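# Assemble laparoscopic forceps, clamp rubber block, lay on drape

## Task

With the forceps handle opened all the way, slide the forceps tube into it until it snaps in with a click; then close the jaws on the rubber block so that the ratchet keeps it clamped, and set the assembled forceps down on the drape.

## Robot and tools

Robot: two arms, left_arm carrying a five-finger left hand and right_arm carrying a right hand. Scene frame: origin at table-top height midway between the nominal bases, +x out over the table, +z up, left_arm on the +y side (not the image side). Calibrated bases: left_arm at (+0.069, +0.502, 0) m, right_arm at (-0.055, -0.402, 0) m, each turned slightly about z. A post stands behind the arms and a camera stand sits between them just behind the bases. Something may occasionally nudge loose objects.

Hand point: a spot 0.15 m out from the wrist flange and 0.05 m in front of the palm. Its +z runs along straight fingers, +y out of the palm. +x points away from the thumb on the right hand and toward the thumb on the left hand. Straight fingers extend 0.06-0.07 m past the point and sit 0.06 m behind it along -y. A bracket on the little-finger side of the wrist can strike things. With fingers level the wrist may hang below the point and reach the table first.

Frames for numbers: every reported hand position (m), quaternion (wxyz) and velocity (m/s, rad/s) is in that arm's own base frame. Pose offsets are along that arm's base axes, and turns are about its Hand target position.

One row = 28 numbers, all in [-1, 1], always both arms even if one is idle. Order: left_arm dx, dy, dz, rx, ry, rz; left hand little, ring, middle, index, thumb_bend, thumb_turn, force_limit, speed; then the same 14 for right_arm. The six pose numbers are an offset, not a pose: a displacement from the arm's Hand target as it stood when the action or move began (1.0 = 0.6 m for dx/dy/dz, 180 degrees for the rotation vector rx/ry/rz). All rows of one action or one move list count from that same start, not from the row before; a repeated offset in a new call moves further. Six zeros asks nothing new of that arm. A translation longer than 1.0 may be scaled down. The orientation sent is clipped to 32 degrees from the measured one each control step.

Hand numbers are absolute targets, not offsets. Fingers: -1 straight, +1 curled. thumb_bend: -1 straight, +1 fully bent. thumb_turn: -1 beside the palm, +1 opposite the fingers. force_limit: -1 to +1 maps to about 0-10 N at the fingertip (0-15 N for the two thumb motors). speed: -1 nearly stopped, full at +0.48 and above. No value means keep: to leave a hand alone, resend the eight numbers last carried out for it (before any, send hand_measured plus hand_force_limit and hand_speed). With thumb turned in, the hand wraps objects about 0.035-0.065 m thick, or handles down to ~0.025 m; thumb tip to index pad can pinch light objects. Close at speed -0.94 or below for a gentle grip. To tighten, raise force_limit and send a target more closed than hand_measured.

Tools:
- execute_actions(actions, cameras): actions is a list of actions, each a table of up to 15 rows, one per 1/30 s step; a short table repeats its final row to step 15. Images come only for an empty list or when cameras names them.
- move(target, speed, blend, stop_force, zero, blocking, cameras): target is one 28-number row or up to 15 rows; every row's offsets count from the Hand targets at the move's start. Paths are straight, capped at 10 s total, ignore obstacles. speed: m/s, 0.002-3.6, default 0.25 (turns at twice that in rad/s), one value or one per target. blend: corner rounding in m, 0 = stop at each target. stop_force: 3-120 N, both arms; ends an arm's path when its wrist sensor feels that much extra push against the motion; tool numbers must match across all rows; unreliable when the hand turns. zero (true by default) rezeroes before moving. blocking=false returns after ~0.5 s; not allowed with stop_force. Moves are refused if the wrist would pass near the arm's first joint axis.
- wait(seconds 0-3600, cameras); stop(cameras) brakes a running move.
- zoom_image(camera, region [x0, y0, x1, y1]) on the latest image; region at most 504x504 pixels. Cameras: cam_high, cam_low, cam_left_wrist, cam_right_wrist, each 896x504.
- show_instructions() shows the reference pages; zero_wrist_force(arm) rezeroes one sensor; finished_scene(scene=1) ends the scene for good.

Results: Hand target (last commanded pose after clipping, base for the next offsets), end_effector_position/quat/velocities, step positions for action calls, Joint positions and torques, hand_measured, hand_stopped_by (moving, target, force, stalled, fault), hand_load_n (positive pushes a finger open; near 0 after a lost grip), hand_force_limit, hand_speed, Wrist force/torque in the hand's own axes plus a peak line. A move adds a move: line such as done, off_target, moving, held or fault, with limits=paced (pose clipped) or limits=held (steps withheld). MOTOR HOT warns of heating; OVER-TEMPERATURE FAULT brakes the arm 30-60 s. A hand point often rests short of its target; send the remainder as an offset.

Avoid: any net outside force near 150 N or wrist contact torques near 24.9 N m (limit 133 for shoulder/elbow), which freeze the arm 10 s; targets past a firm contact; fast touches; arms or hands pressing on each other (can fail the scene); closing one hand on the other's fingers; dropping or releasing moving parts even a few millimetres; hitting fixed or heavy things; anything falling or being left off the table; long stretched-out holds that heat motors.

Each tool is called after "Call:" as name(argument=value, ...) on one line, values as JSON.

Reference images:

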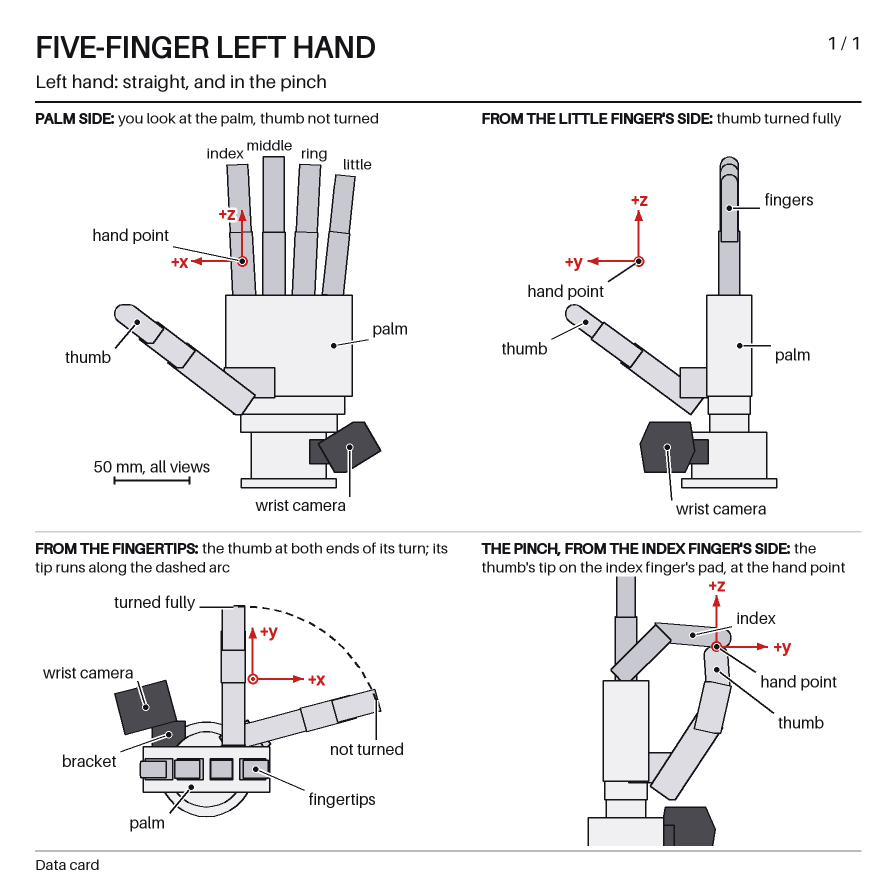

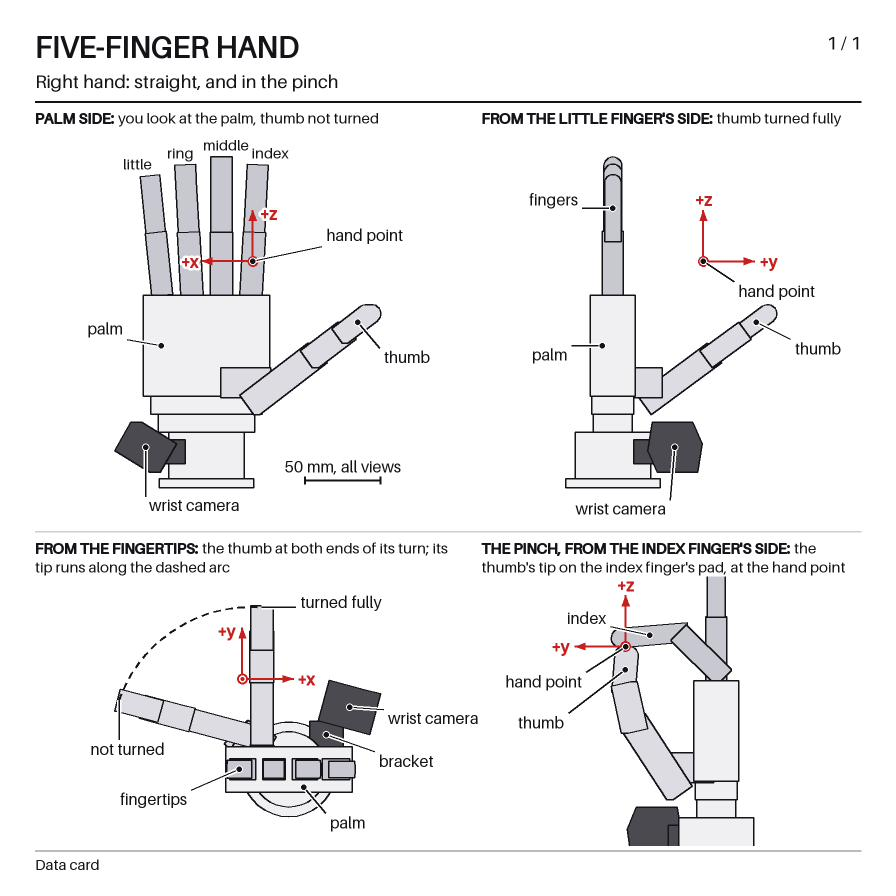

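## Session

Call:
execute_actions(actions=[])

Scene clock: 0.00 s.
left_arm: end_effector_position=(+0.4655, -0.3999, +0.3982) hand_measured=(-1.000, -1.000, -1.000, -1.000, -1.000, -1.000) hand_load_n=(+0.0, +0.0, +0.0, +0.0, +0.0, +0.0) hand_stopped_by=(target, target, target, target, target, target) hand_force_limit=0.00 hand_speed=-0.80 end_effector_quat_wxyz=(+0.189, +0.884, +0.414, -0.105) | right_arm: end_effector_position=(+0.2074, +0.3999, +0.2639) hand_measured=(-1.000, -1.000, -1.000, -1.000, -1.000, -1.000) hand_load_n=(+0.0, +0.0, +0.0, +0.0, +0.0, +0.0) hand_stopped_by=(target, target, target, target, target, target) hand_force_limit=0.00 hand_speed=-0.80 end_effector_quat_wxyz=(-0.071, -0.423, +0.645, +0.633)
Joint positions: left_arm=[2.811 -2.044 -0.861 1.454 -1.151 0.34] | right_arm=[0.174 -0.919 2.014 1.677 0.549 -3.291]
Joint velocities: within noise
Joint torques (N m): no reading
Wrist force (N): no reading
Wrist torque (N m): no reading
Wrist force, peak (N): no reading
Hand target: left_arm +0.4655, -0.3999, +0.3982; +0.189, +0.884, +0.414, -0.105 | right_arm +0.2074, +0.3999, +0.2639; -0.071, -0.423, +0.645, +0.633

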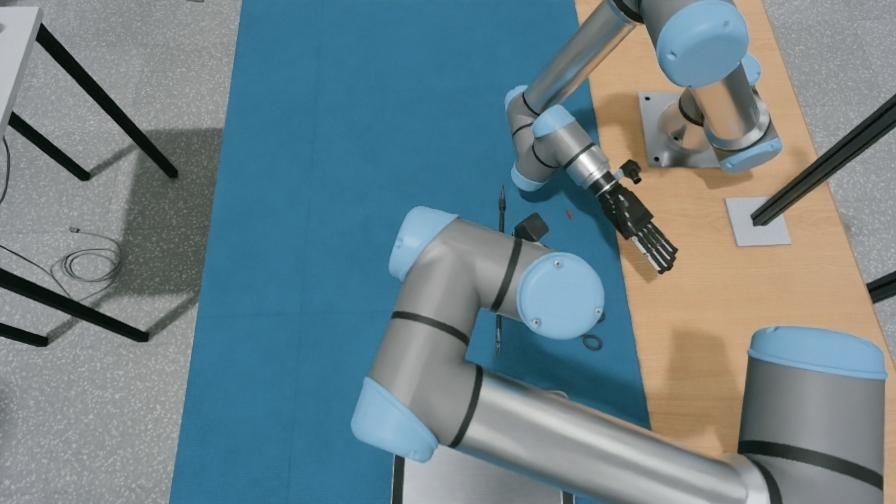

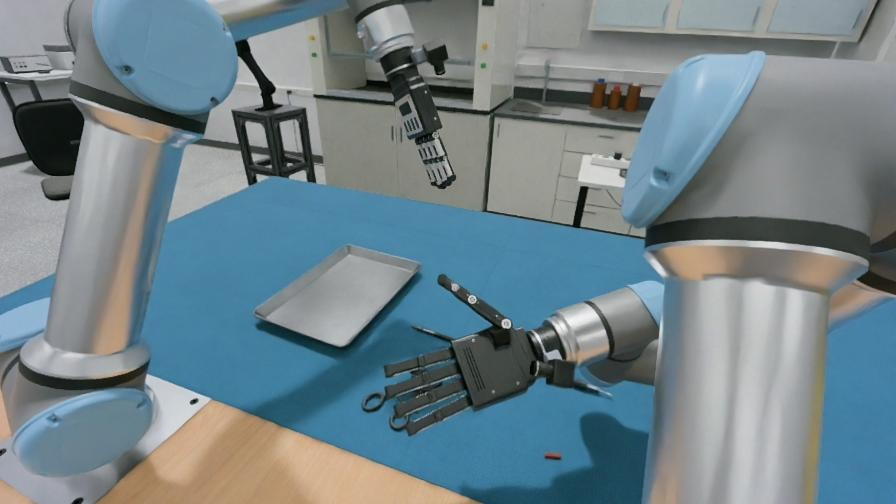

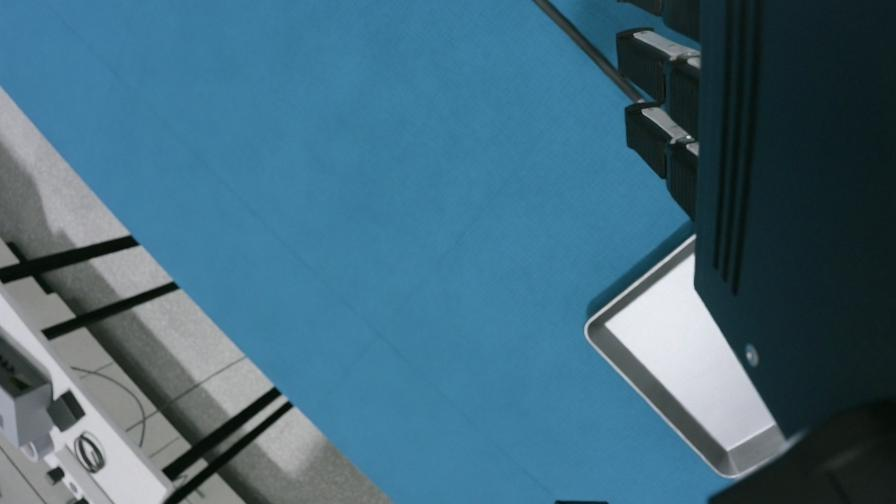

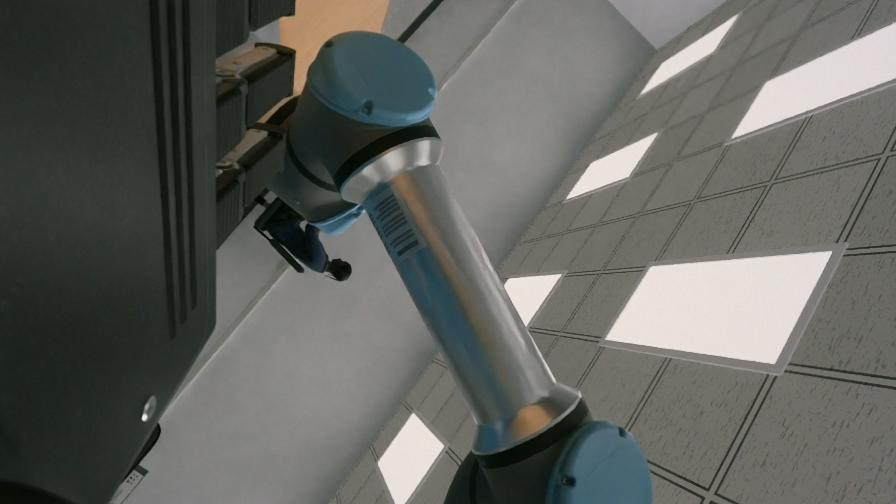

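Call:
zoom_image(camera="cam_high", region=[440, 160, 700, 370])

Call:
zoom_image(camera="cam_low", region=[240, 230, 640, 480])

Scaled by 1.938 from the camera's image (finer frame: 1280x720).

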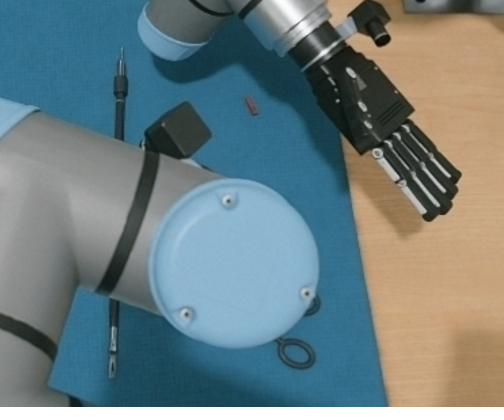

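Scaled by 1.260 from the camera's image (finer frame: 1280x720).

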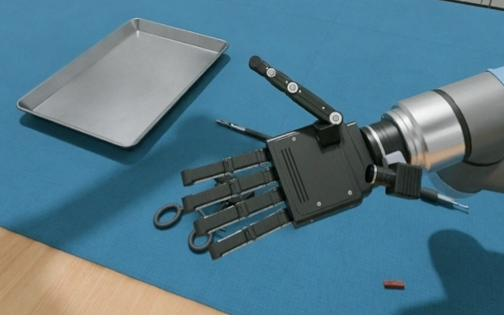

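Call:
move(target=[0, 0.55, 0.05, 0, 0, 0, -1, -1, -1, -1, -1, -1, 0, -0.8, 0, 0, 0, 0, 0, 0, -1, -1, -1, -1, -1, -1, 0, -0.8], cameras=["cam_high", "cam_low", "cam_left_wrist"])

Scene clock: 27.33 s.
left_arm: end_effector_position=(+0.4655, -0.0699, +0.4282) hand_measured=(-1.000, -1.000, -1.000, -1.000, -1.000, -1.000) hand_load_n=(+0.0, +0.0, +0.0, +0.0, +0.0, +0.0) hand_stopped_by=(target, target, target, target, target, target) hand_force_limit=0.00 hand_speed=-0.80 end_effector_quat_wxyz=(+0.189, +0.884, +0.414, -0.105) | right_arm: end_effector_position=(+0.2074, +0.3999, +0.2639) hand_measured=(-1.000, -1.000, -1.000, -1.000, -1.000, -1.000) hand_load_n=(+0.0, +0.0, +0.0, +0.0, +0.0, +0.0) hand_stopped_by=(target, target, target, target, target, target) hand_force_limit=0.00 hand_speed=-0.80 end_effector_quat_wxyz=(-0.071, -0.423, +0.645, +0.633)
Joint positions: left_arm=[3.593 -1.799 -1.211 1.21 -1.196 1.191] | right_arm=[0.174 -0.919 2.014 1.677 0.549 -3.291]
Joint torques (N m): left_arm=[11.16 19.27 28.91 -4.8 -0.98 2.01] | right_arm=[-1.09 -33.51 -7.39 1.62 -0.46 -0.05]
Wrist force (N): left_arm=[-0.1 0.2 0.0] | right_arm=[0.0 0.1 -0.1]
Wrist torque (N m): left_arm=[0.03 0.02 -0.05] | right_arm=[0.01 0.00 0.00]
Wrist force, peak (N): left_arm=[0.8 -1.3 -0.8] | right_arm=[0.0 0.0 0.5]
Hand target: left_arm +0.4655, -0.0699, +0.4282; +0.189, +0.884, +0.414, -0.105 | right_arm +0.2074, +0.3999, +0.2639; -0.071, -0.423, +0.645, +0.633
Off the commanded pose: left_arm 0.000 m, 0 deg | right_arm 0.000 m, 0 deg.
move: done

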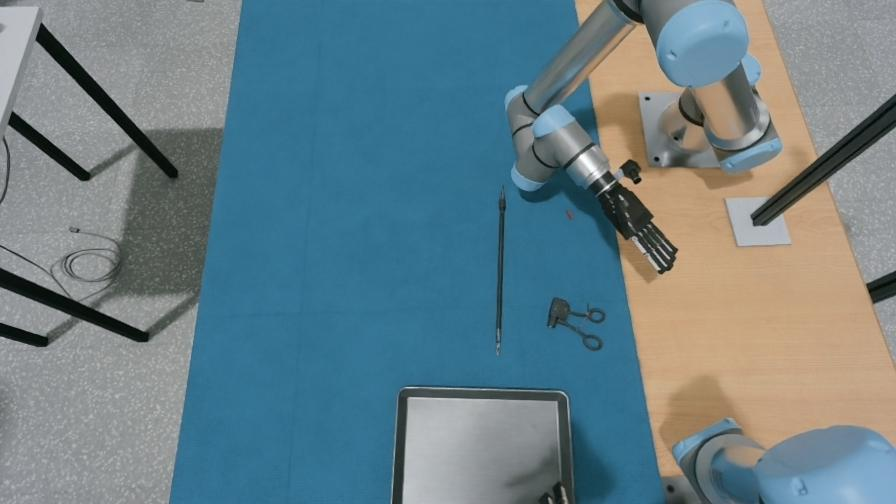

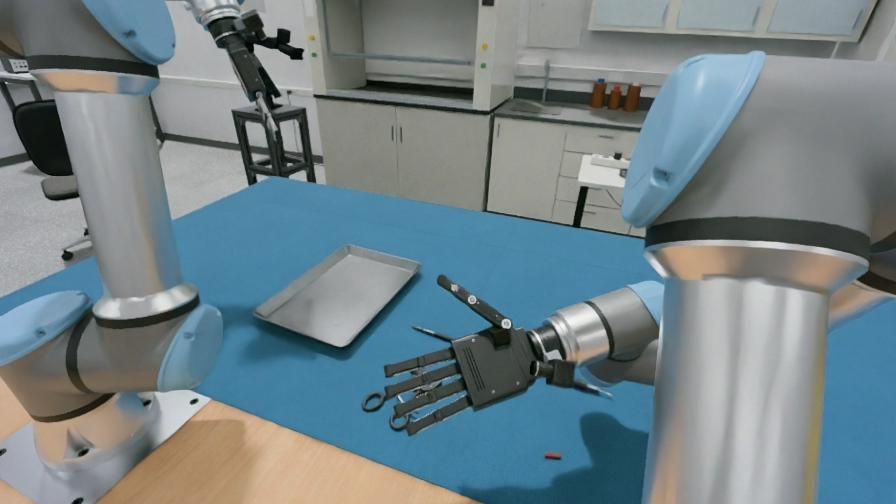

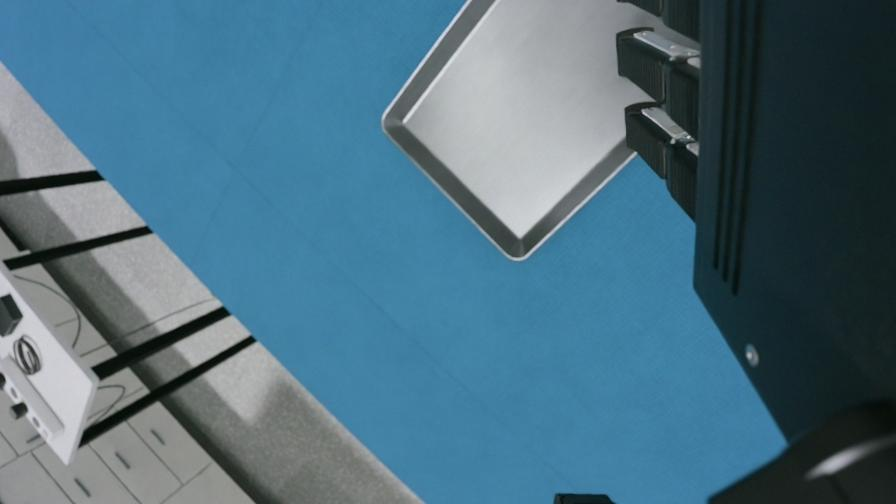

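Call:
zoom_image(camera="cam_high", region=[530, 280, 630, 360])

Call:
zoom_image(camera="cam_high", region=[470, 170, 590, 270])

Call:
zoom_image(camera="cam_high", region=[450, 270, 550, 370])

Call:
zoom_image(camera="cam_low", region=[340, 310, 500, 450])

Scaled by 5.040 from the camera's image (finer frame: 1280x720).

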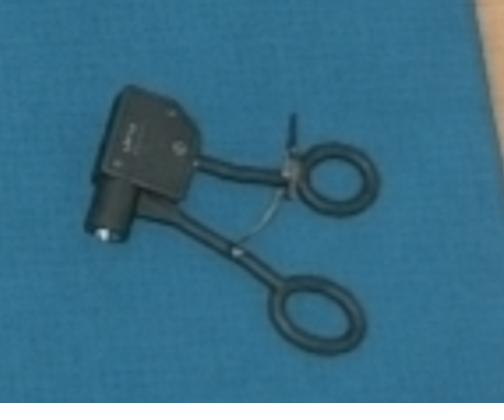

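Scaled by 4.200 from the camera's image (finer frame: 1280x720).

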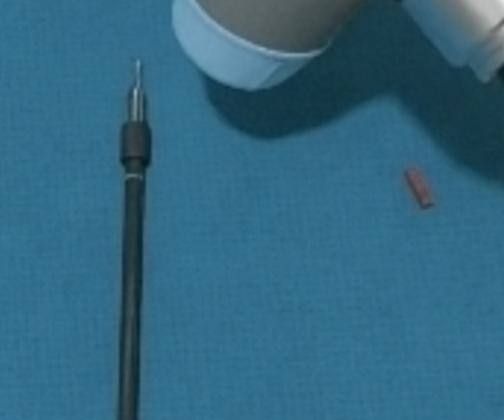

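Scaled by 5.040 from the camera's image (finer frame: 1280x720).

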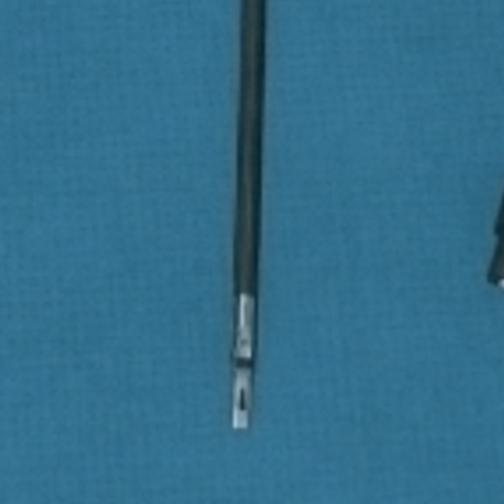

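Scaled by 3.150 from the camera's image (finer frame: 1280x720).

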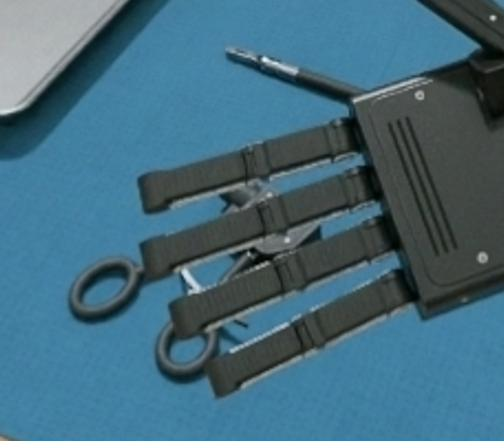

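Call:
move(target=[0, 0, 0, 0, 0, 0, -1, -1, -1, -1, -1, -1, 0, -0.8, 0.15, -0.35, 0.25, -0.338, -0.28, 0, -1, -1, -1, -1, -1, -1, 0, -0.8], cameras=["cam_high", "cam_low", "cam_right_wrist"])

Scene clock: 84.50 s.
left_arm: end_effector_position=(+0.4655, -0.0699, +0.4282) hand_measured=(-1.000, -1.000, -1.000, -1.000, -1.000, -1.000) hand_load_n=(+0.0, +0.0, +0.0, +0.0, +0.0, +0.0) hand_stopped_by=(target, target, target, target, target, target) hand_force_limit=0.00 hand_speed=-0.80 end_effector_quat_wxyz=(+0.189, +0.884, +0.414, -0.105) | right_arm: end_effector_position=(+0.2974, +0.1899, +0.4138) hand_measured=(-1.000, -1.000, -1.000, -1.000, -1.000, -1.000) hand_load_n=(+0.0, +0.0, -0.5, +0.0, +0.0, +0.0) hand_stopped_by=(target, target, target, target, target, target) hand_force_limit=0.00 hand_speed=-0.80 end_effector_quat_wxyz=(-0.001, -0.548, +0.836, +0.001)
Joint positions: left_arm=[3.594 -1.799 -1.211 1.21 -1.196 1.191] | right_arm=[0.012 -1.433 1.227 1.779 1.57 -2.719]
Joint torques (N m): left_arm=[10.83 19.27 28.12 -4.81 -0.7 1.81] | right_arm=[7.1 -31.96 -23.04 4.68 1.63 2.24]
Wrist force (N): left_arm=[-0.2 -0.1 -0.1] | right_arm=[0.8 0.7 -2.5]
Wrist torque (N m): left_arm=[0.00 0.04 -0.05] | right_arm=[0.45 0.16 -0.09]
Wrist force, peak (N): left_arm=[-0.5 -0.1 0.3] | right_arm=[1.0 0.4 -2.9]
Hand target: left_arm +0.4655, -0.0699, +0.4282; +0.189, +0.884, +0.414, -0.105 | right_arm +0.2974, +0.1899, +0.4139; -0.001, -0.548, +0.836, +0.001
Off the commanded pose: left_arm 0.000 m, 0 deg | right_arm 0.000 m, 0 deg.
move: done

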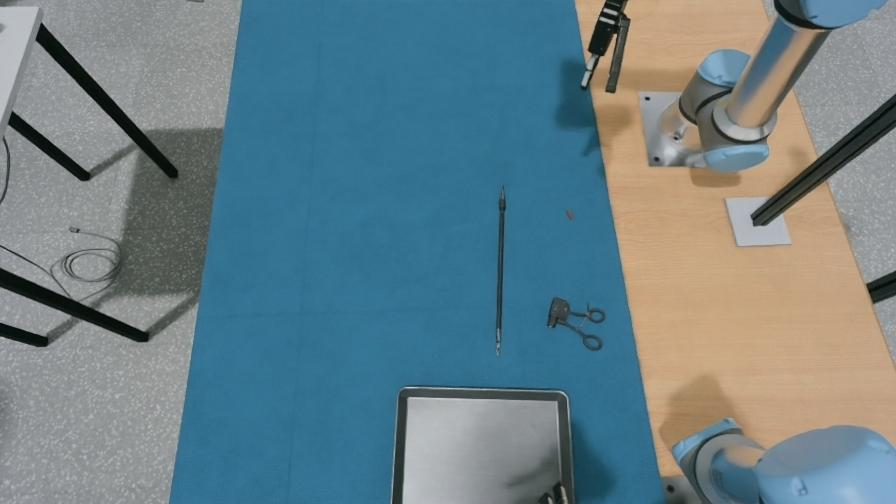

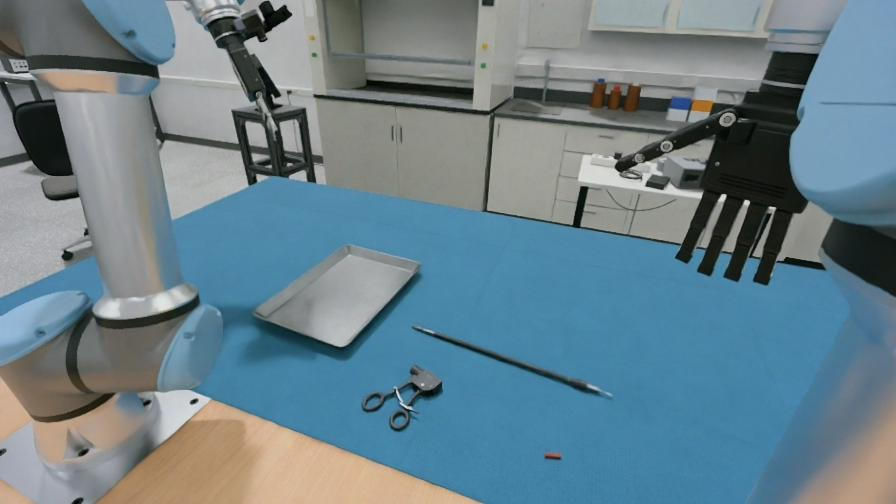

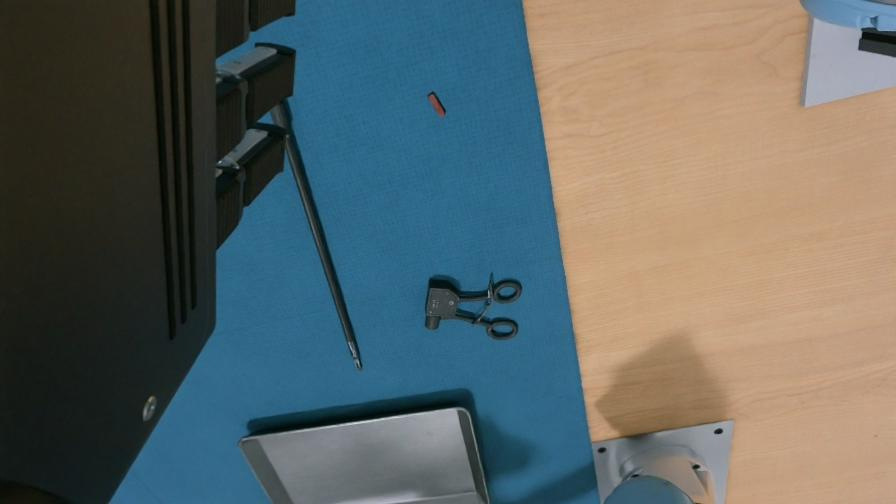

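Call:
move(target=[-0.367, -0.54, -0.08, 0.138, -0.0095, 0, -1, -1, -1, -1, -1, -1, 0, -0.8, 0, 0, 0, 0, 0, 0, -1, -1, -1, -1, -1, -1, 0, -0.8], cameras=["cam_high", "cam_low", "cam_left_wrist"])

Scene clock: 104.20 s.
left_arm: end_effector_position=(+0.2454, -0.3939, +0.3802) hand_measured=(-1.000, -1.000, -1.000, -1.000, -1.000, -1.000) hand_load_n=(+0.0, -0.5, +0.0, +0.0, +0.0, +0.0) hand_stopped_by=(target, target, target, target, target, target) hand_force_limit=0.00 hand_speed=-0.80 end_effector_quat_wxyz=(+0.000, +0.906, +0.424, -0.001) | right_arm: end_effector_position=(+0.2974, +0.1899, +0.4139) hand_measured=(-1.000, -1.000, -1.000, -1.000, -1.000, -1.000) hand_load_n=(+0.0, +0.0, +0.0, +0.5, +0.0, +0.0) hand_stopped_by=(target, target, target, target, target, target) hand_force_limit=0.00 hand_speed=-0.80 end_effector_quat_wxyz=(-0.001, -0.548, +0.836, +0.001)
Joint positions: left_arm=[2.337 -1.83 -1.165 1.424 -1.569 -0.108] | right_arm=[0.012 -1.433 1.227 1.779 1.57 -2.719]
Joint torques (N m): left_arm=[-10.52 21.38 29.72 -4.64 -1.27 -1.83] | right_arm=[6.68 -12.49 -22.96 4.74 1.58 2.2]
Wrist force (N): left_arm=[-0.2 0.8 0.2] | right_arm=[0.7 0.6 -2.2]
Wrist torque (N m): left_arm=[0.06 -0.03 0.08] | right_arm=[0.42 0.18 -0.10]
Wrist force, peak (N): left_arm=[-2.0 0.9 0.4] | right_arm=[0.9 0.9 -2.6]
Hand target: left_arm +0.2453, -0.3939, +0.3802; +0.000, +0.906, +0.424, -0.001 | right_arm +0.2974, +0.1899, +0.4139; -0.001, -0.548, +0.836, +0.001
Off the commanded pose: left_arm 0.000 m, 0 deg | right_arm 0.000 m, 0 deg.
move: done

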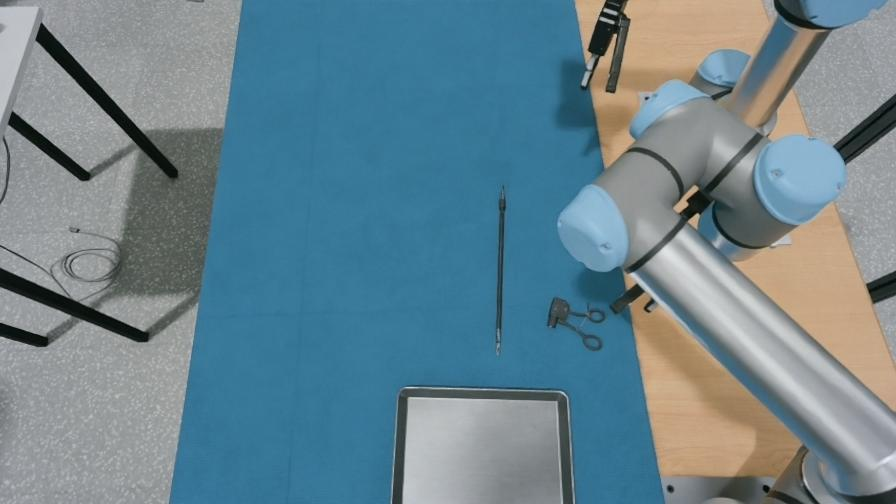

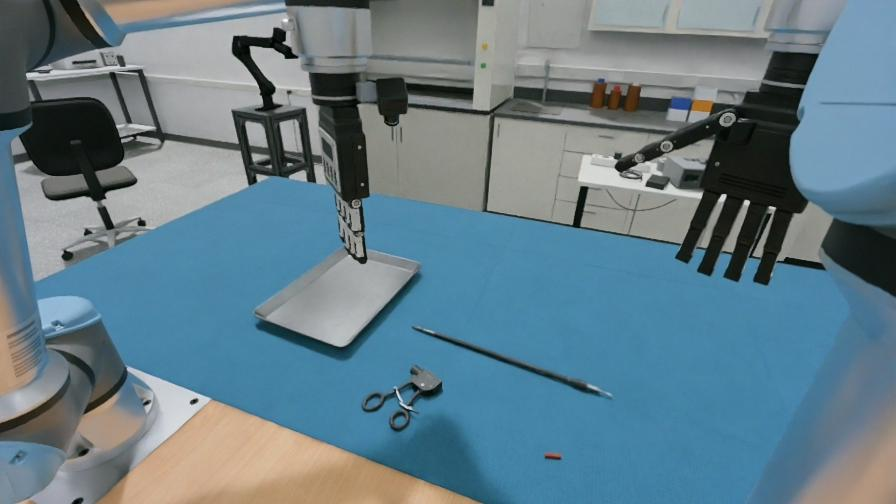

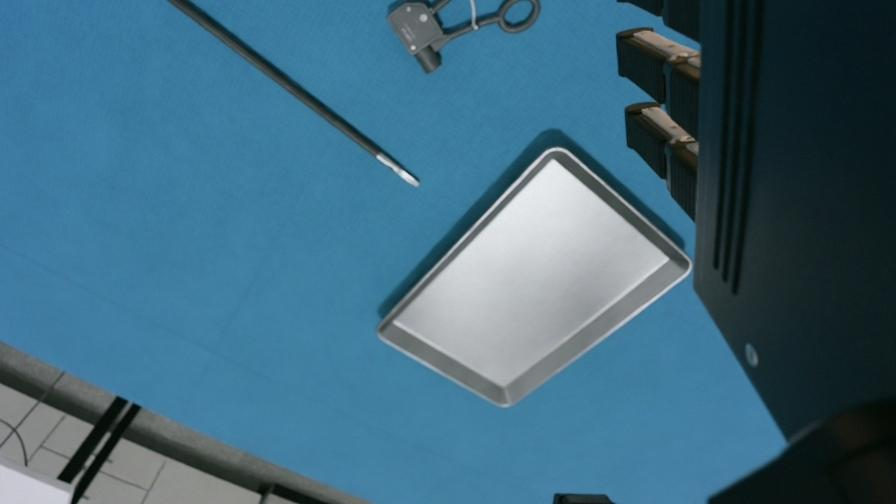

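Call:
move(target=[0.25, 0.45, 0.0, 0, 0, 0, -1, -1, -1, -1, -1, -1, 0, -0.8, 0, 0, 0, 0, 0, 0, -1, -1, -1, -1, -1, -1, 0, -0.8], cameras=[])

Call:
move(target=[0, 0, 0, 0, 0, 0, -1, -1, -1, -1, -1, -1, 0, -0.8, 0.068, 0.23, -0.35, 0, 0, 0, -1, -1, -1, -1, -1, -1, 0, -0.8], cameras=["cam_right_wrist", "cam_high"])

Scene clock: 116.53 s.
left_arm: end_effector_position=(+0.3953, -0.1239, +0.3802) hand_measured=(-1.000, -1.000, -1.000, -1.000, -1.000, -1.000) hand_load_n=(+0.0, +0.0, +0.0, +0.0, +0.0, -0.5) hand_stopped_by=(target, target, target, target, target, target) hand_force_limit=0.00 hand_speed=-0.80 end_effector_quat_wxyz=(+0.000, +0.906, +0.424, -0.001) | right_arm: end_effector_position=(+0.2974, +0.1899, +0.4139) hand_measured=(-1.000, -1.000, -1.000, -1.000, -1.000, -1.000) hand_load_n=(+0.0, +0.0, +0.0, +0.0, +0.0, +0.0) hand_stopped_by=(target, target, target, target, target, target) hand_force_limit=0.00 hand_speed=-0.80 end_effector_quat_wxyz=(-0.001, -0.548, +0.836, +0.001)
Joint positions: left_arm=[3.217 -1.642 -1.387 1.457 -1.57 0.771] | right_arm=[0.012 -1.433 1.227 1.779 1.57 -2.719]
Joint torques (N m): left_arm=[10.59 13.42 29.89 -4.48 1.38 1.89] | right_arm=[6.56 -12.13 -22.71 4.62 1.52 2.14]
Wrist force (N): left_arm=[-0.4 1.0 0.2] | right_arm=[0.4 0.5 -2.4]
Wrist torque (N m): left_arm=[0.10 0.01 -0.09] | right_arm=[0.42 0.23 -0.13]
Wrist force, peak (N): left_arm=[-1.7 1.6 0.4] | right_arm=[0.8 0.5 -2.6]
Hand target: left_arm +0.3953, -0.1239, +0.3802; +0.000, +0.906, +0.424, -0.001 | right_arm +0.2974, +0.1899, +0.4139; -0.001, -0.548, +0.836, +0.001
Off the commanded pose: left_arm 0.000 m, 0 deg | right_arm 0.000 m, 0 deg.
move: done

Scene clock: 118.10 s.
left_arm: end_effector_position=(+0.3953, -0.1239, +0.3802) hand_measured=(-1.000, -1.000, -1.000, -1.000, -1.000, -1.000) hand_load_n=(+0.0, +0.0, +0.0, +0.0, +0.0, +0.0) hand_stopped_by=(target, target, target, target, target, target) hand_force_limit=0.00 hand_speed=-0.80 end_effector_quat_wxyz=(+0.000, +0.906, +0.424, -0.001) | right_arm: end_effector_position=(+0.3381, +0.3278, +0.2039) hand_measured=(-1.000, -1.000, -1.000, -1.000, -1.000, -1.000) hand_load_n=(+0.0, +0.0, +0.0, +0.0, +0.0, +0.0) hand_stopped_by=(target, target, target, target, target, target) hand_force_limit=0.00 hand_speed=-0.80 end_effector_quat_wxyz=(-0.001, -0.548, +0.836, +0.001)
Joint positions: left_arm=[3.217 -1.642 -1.387 1.457 -1.57 0.771] | right_arm=[0.338 -1.156 1.408 1.321 1.569 -2.394]
Joint torques (N m): left_arm=[9.8 13.44 29.6 -4.65 1.09 1.94] | right_arm=[6.58 -24.01 -22.96 -0.04 1.53 2.24]
Wrist force (N): left_arm=[-0.3 0.9 0.0] | right_arm=[0.6 0.7 -2.1]
Wrist torque (N m): left_arm=[0.11 -0.01 -0.07] | right_arm=[0.44 0.17 -0.11]
Wrist force, peak (N): left_arm=[-0.5 1.2 0.3] | right_arm=[1.6 0.6 -3.3]
Hand target: left_arm +0.3953, -0.1239, +0.3802; +0.000, +0.906, +0.424, -0.001 | right_arm +0.3382, +0.3279, +0.2039; -0.001, -0.548, +0.836, +0.001
Off the commanded pose: left_arm 0.000 m, 0 deg | right_arm 0.000 m, 0 deg.
move: done
Images, in order (width x height): cam_high 896x504, cam_right_wrist 896x504.

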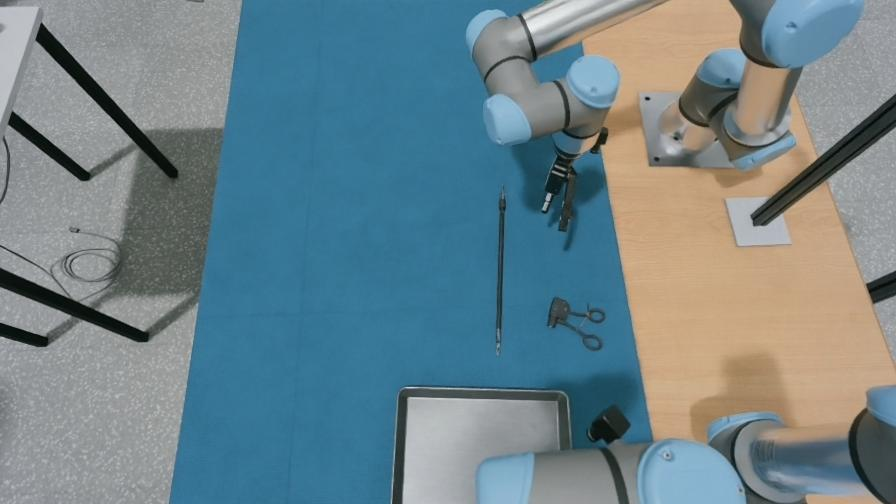

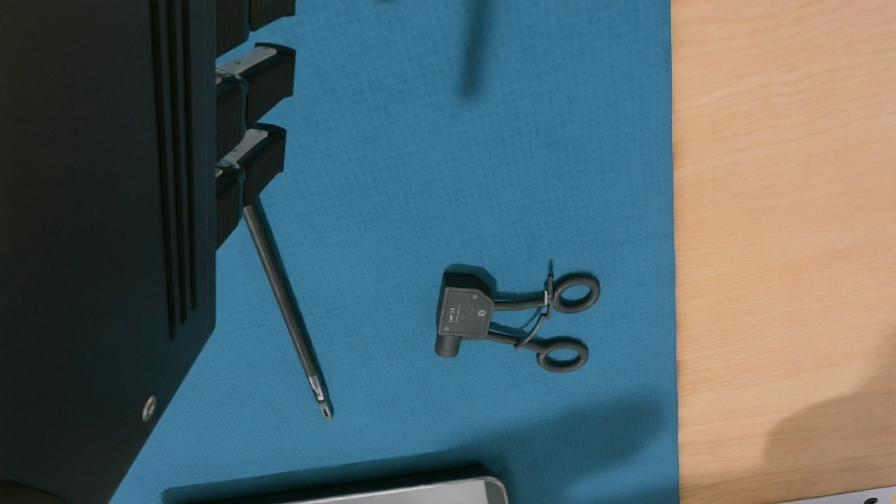

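Call:
zoom_image(camera="cam_right_wrist", region=[420, 240, 620, 400])

Call:
zoom_image(camera="cam_right_wrist", region=[260, 340, 360, 440])

Call:
zoom_image(camera="cam_high", region=[520, 130, 640, 250])

Scaled by 2.520 from the camera's image (finer frame: 1280x720).

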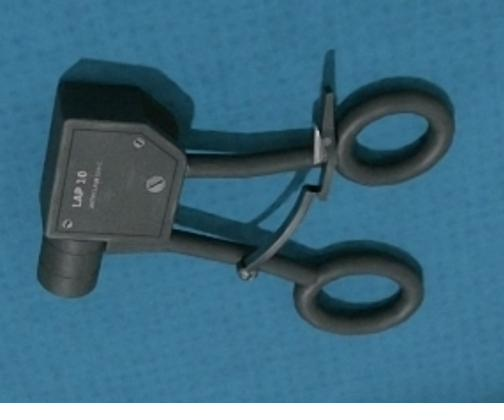

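Scaled by 5.040 from the camera's image (finer frame: 1280x720).

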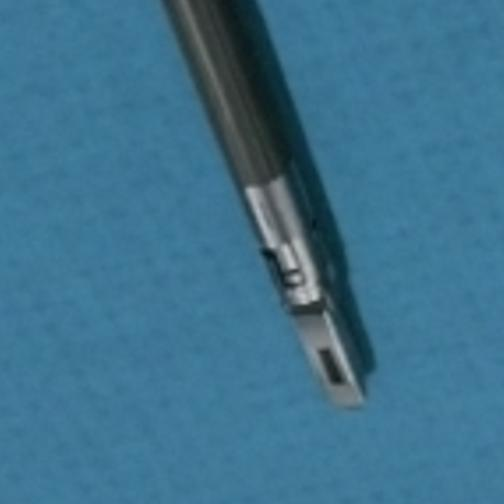

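Scaled by 4.200 from the camera's image (finer frame: 1280x720).

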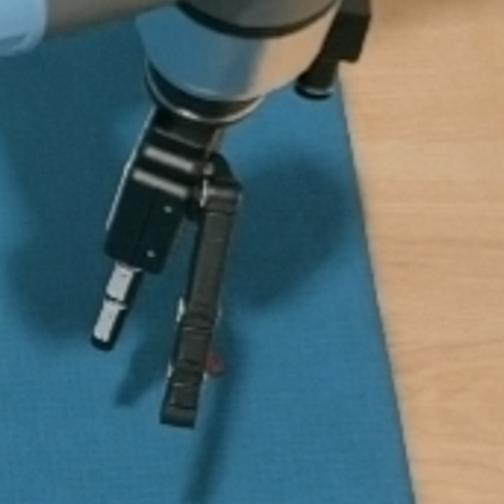

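Call:
move(target=[0, 0, 0, 0, 0, 0, -1, -1, -1, -1, -1, -1, 0, -0.8, 0.04, 0.08, -0.16, 0, 0, 0, -1, -1, -1, -1, -1, -1, 0, -0.8], cameras=["cam_right_wrist", "cam_high"])

Call:
zoom_image(camera="cam_right_wrist", region=[400, 200, 700, 400])

Scene clock: 137.87 s.
left_arm: end_effector_position=(+0.3953, -0.1239, +0.3802) hand_measured=(-1.000, -1.000, -1.000, -1.000, -1.000, -1.000) hand_load_n=(+0.0, +0.0, +0.0, +0.0, +0.0, +0.0) hand_stopped_by=(target, target, target, target, target, target) hand_force_limit=0.00 hand_speed=-0.80 end_effector_quat_wxyz=(+0.000, +0.906, +0.424, -0.001) | right_arm: end_effector_position=(+0.3622, +0.3759, +0.1079) hand_measured=(-1.000, -1.000, -1.000, -1.000, -1.000, -1.000) hand_load_n=(+0.0, +0.0, +0.0, +0.0, +0.0, +0.0) hand_stopped_by=(target, target, target, target, target, target) hand_force_limit=0.00 hand_speed=-0.80 end_effector_quat_wxyz=(-0.001, -0.548, +0.836, +0.001)
Joint positions: left_arm=[3.217 -1.642 -1.387 1.457 -1.57 0.771] | right_arm=[0.413 -0.969 1.375 1.166 1.569 -2.318]
Joint torques (N m): left_arm=[11.07 12.03 28.45 -4.48 1.33 1.78] | right_arm=[6.47 -30.53 -22.16 -0.04 1.18 2.2]
Wrist force (N): left_arm=[-0.5 1.2 0.5] | right_arm=[0.6 0.6 -2.2]
Wrist torque (N m): left_arm=[0.11 0.02 -0.09] | right_arm=[0.40 0.18 -0.11]
Wrist force, peak (N): left_arm=[-0.4 1.4 0.2] | right_arm=[1.2 0.6 -3.5]
Hand target: left_arm +0.3953, -0.1239, +0.3802; +0.000, +0.906, +0.424, -0.001 | right_arm +0.3622, +0.3759, +0.1079; -0.001, -0.548, +0.836, +0.001
Off the commanded pose: left_arm 0.000 m, 0 deg | right_arm 0.000 m, 0 deg.
move: done
Images, in order (width x height): cam_high 896x504, cam_right_wrist 896x504.

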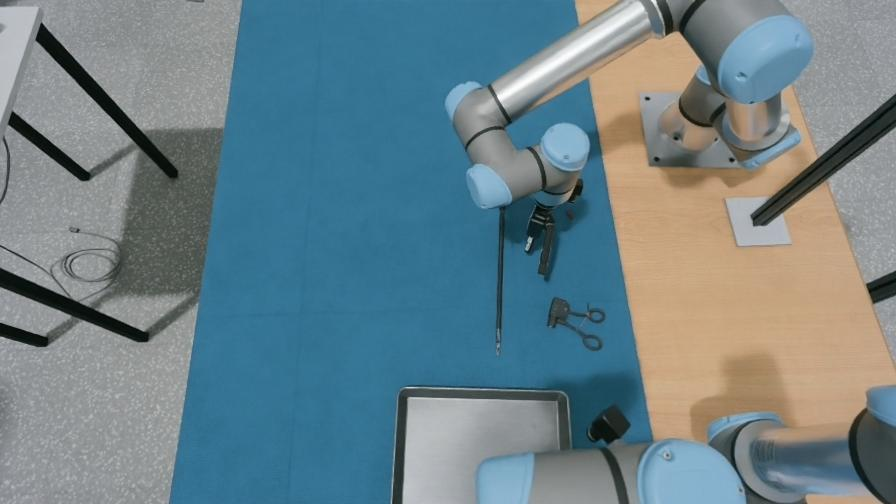

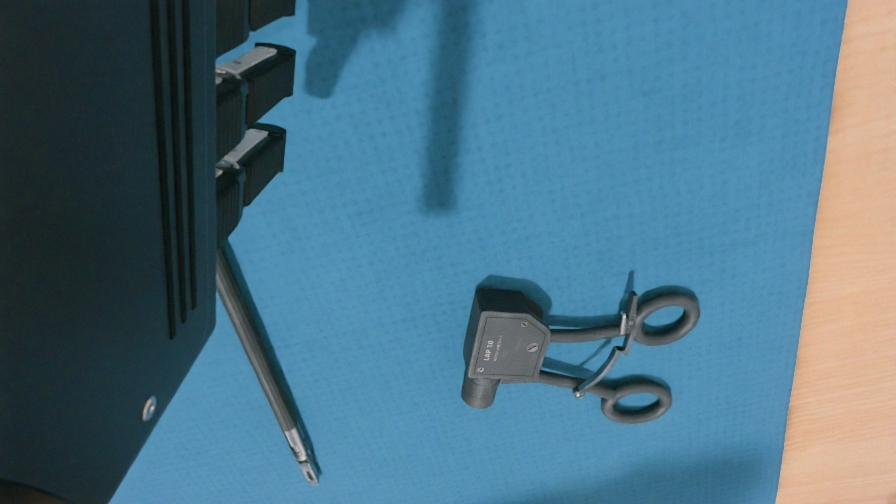

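Scaled by 1.680 from the camera's image (finer frame: 1280x720).

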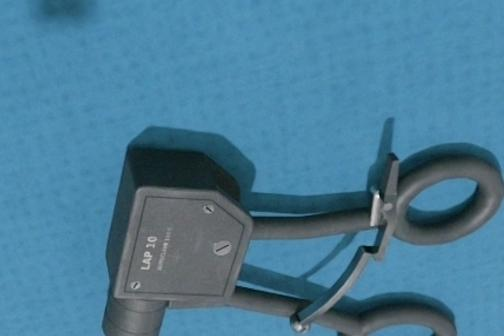

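Call:
zoom_image(camera="cam_right_wrist", region=[550, 260, 710, 430])

Call:
zoom_image(camera="cam_right_wrist", region=[210, 390, 350, 500])

Call:
zoom_image(camera="cam_low", region=[340, 340, 460, 450])

Scaled by 2.965 from the camera's image (finer frame: 1280x720).

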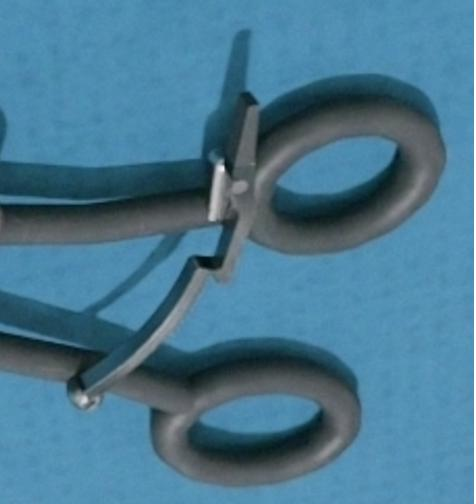

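Scaled by 3.600 from the camera's image (finer frame: 1280x720).

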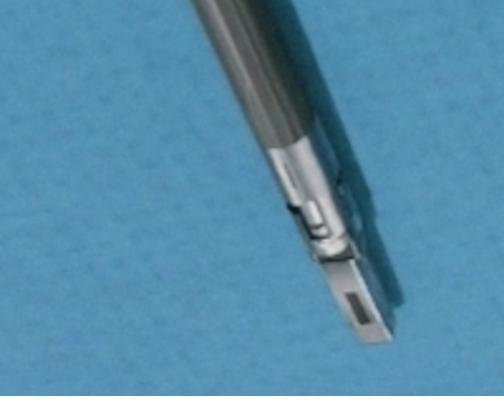

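This scene's latest camera images include none from cam_low. They are from: cam_high, cam_right_wrist. cam_low's image comes with the result of a call that names it in "cameras".

Call:
move(target=[[0, 0, 0, 0, 0, 0, -1, -1, -1, -1, -1, -1, 0, -0.8, 0, 0, 0.1, 0, 0, 0.015, -0.4, -0.4, -0.4, -0.4, -0.7, 1, 0, 0.0],[0, 0, 0, 0, 0, 0, -1, -1, -1, -1, -1, -1, 0, -0.8, -0.018, 0.2237, 0.12, -0.1031, -0.2698, 0.015, -0.4, -0.4, -0.4, -0.4, -0.7, 1, 0, 0.0]], cameras=["cam_right_wrist", "cam_high", "cam_low"], speed=0.2)

Scene clock: 505.40 s.
left_arm: end_effector_position=(+0.3953, -0.1239, +0.3802) hand_measured=(-1.000, -1.000, -1.000, -1.000, -1.000, -1.000) hand_load_n=(+0.0, +0.0, +0.0, +0.0, +0.0, +0.0) hand_stopped_by=(target, target, target, target, target, target) hand_force_limit=0.00 hand_speed=-0.80 end_effector_quat_wxyz=(+0.000, +0.906, +0.424, -0.001) | right_arm: end_effector_position=(+0.3514, +0.5101, +0.1799) hand_measured=(-0.400, -0.400, -0.400, -0.400, -0.700, +1.000) hand_load_n=(+0.0, +0.0, +0.0, +0.0, +0.0, +0.0) hand_stopped_by=(target, target, target, target, target, target) hand_force_limit=0.00 hand_speed=0.00 end_effector_quat_wxyz=(+0.256, -0.512, +0.739, -0.354)
Joint positions: left_arm=[3.217 -1.642 -1.387 1.457 -1.57 0.771] | right_arm=[0.991 -0.904 1.126 1.055 2.44 -1.928]
Joint torques (N m): left_arm=[10.19 13.13 29.08 -4.36 1.3 1.82] | right_arm=[7.3 -33.56 -23.87 4.34 2.66 2.11]
Wrist force (N): left_arm=[-0.6 1.0 0.2] | right_arm=[0.4 0.4 -1.8]
Wrist torque (N m): left_arm=[0.11 0.02 -0.07] | right_arm=[0.77 0.15 -0.11]
Wrist force, peak (N): left_arm=[-0.5 1.3 0.0] | right_arm=[0.7 0.8 -3.2]
Hand target: left_arm +0.3953, -0.1239, +0.3802; +0.000, +0.906, +0.424, -0.001 | right_arm +0.3514, +0.5101, +0.1799; +0.256, -0.512, +0.739, -0.354
Off the commanded pose: left_arm 0.000 m, 0 deg | right_arm 0.000 m, 0 deg.
move: done
Images, in order (width x height): cam_high 896x504, cam_low 896x504, cam_right_wrist 896x504.

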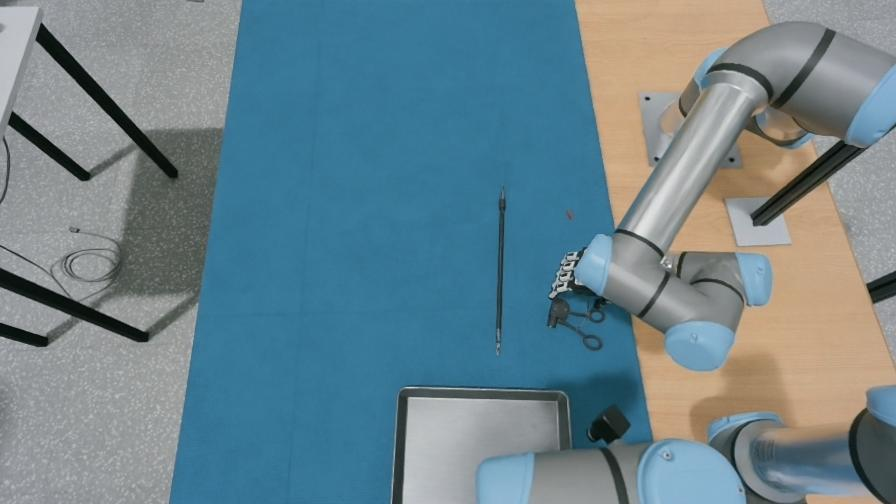

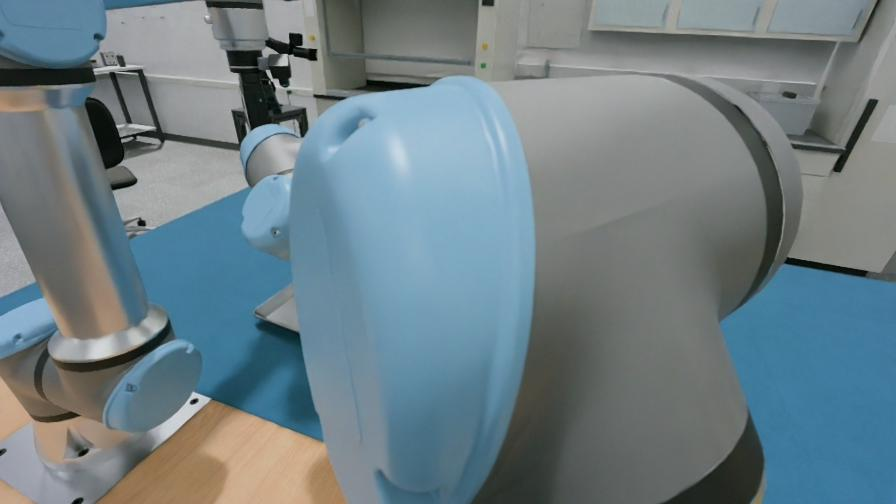

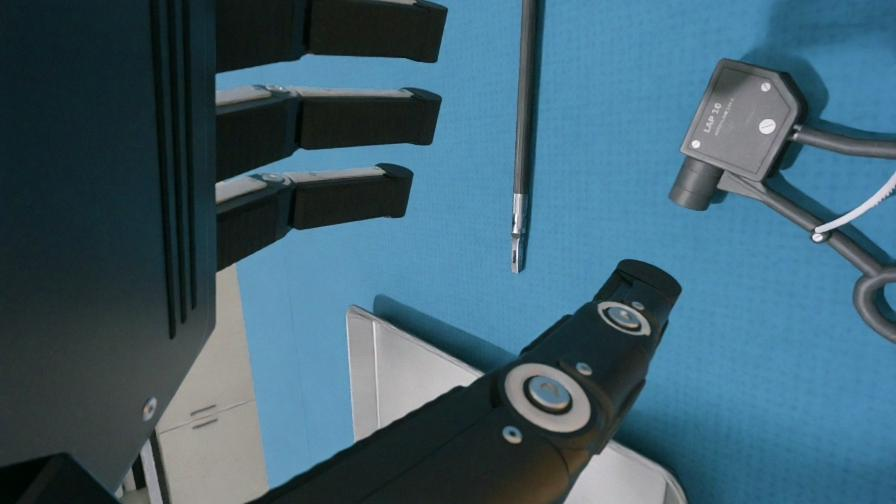

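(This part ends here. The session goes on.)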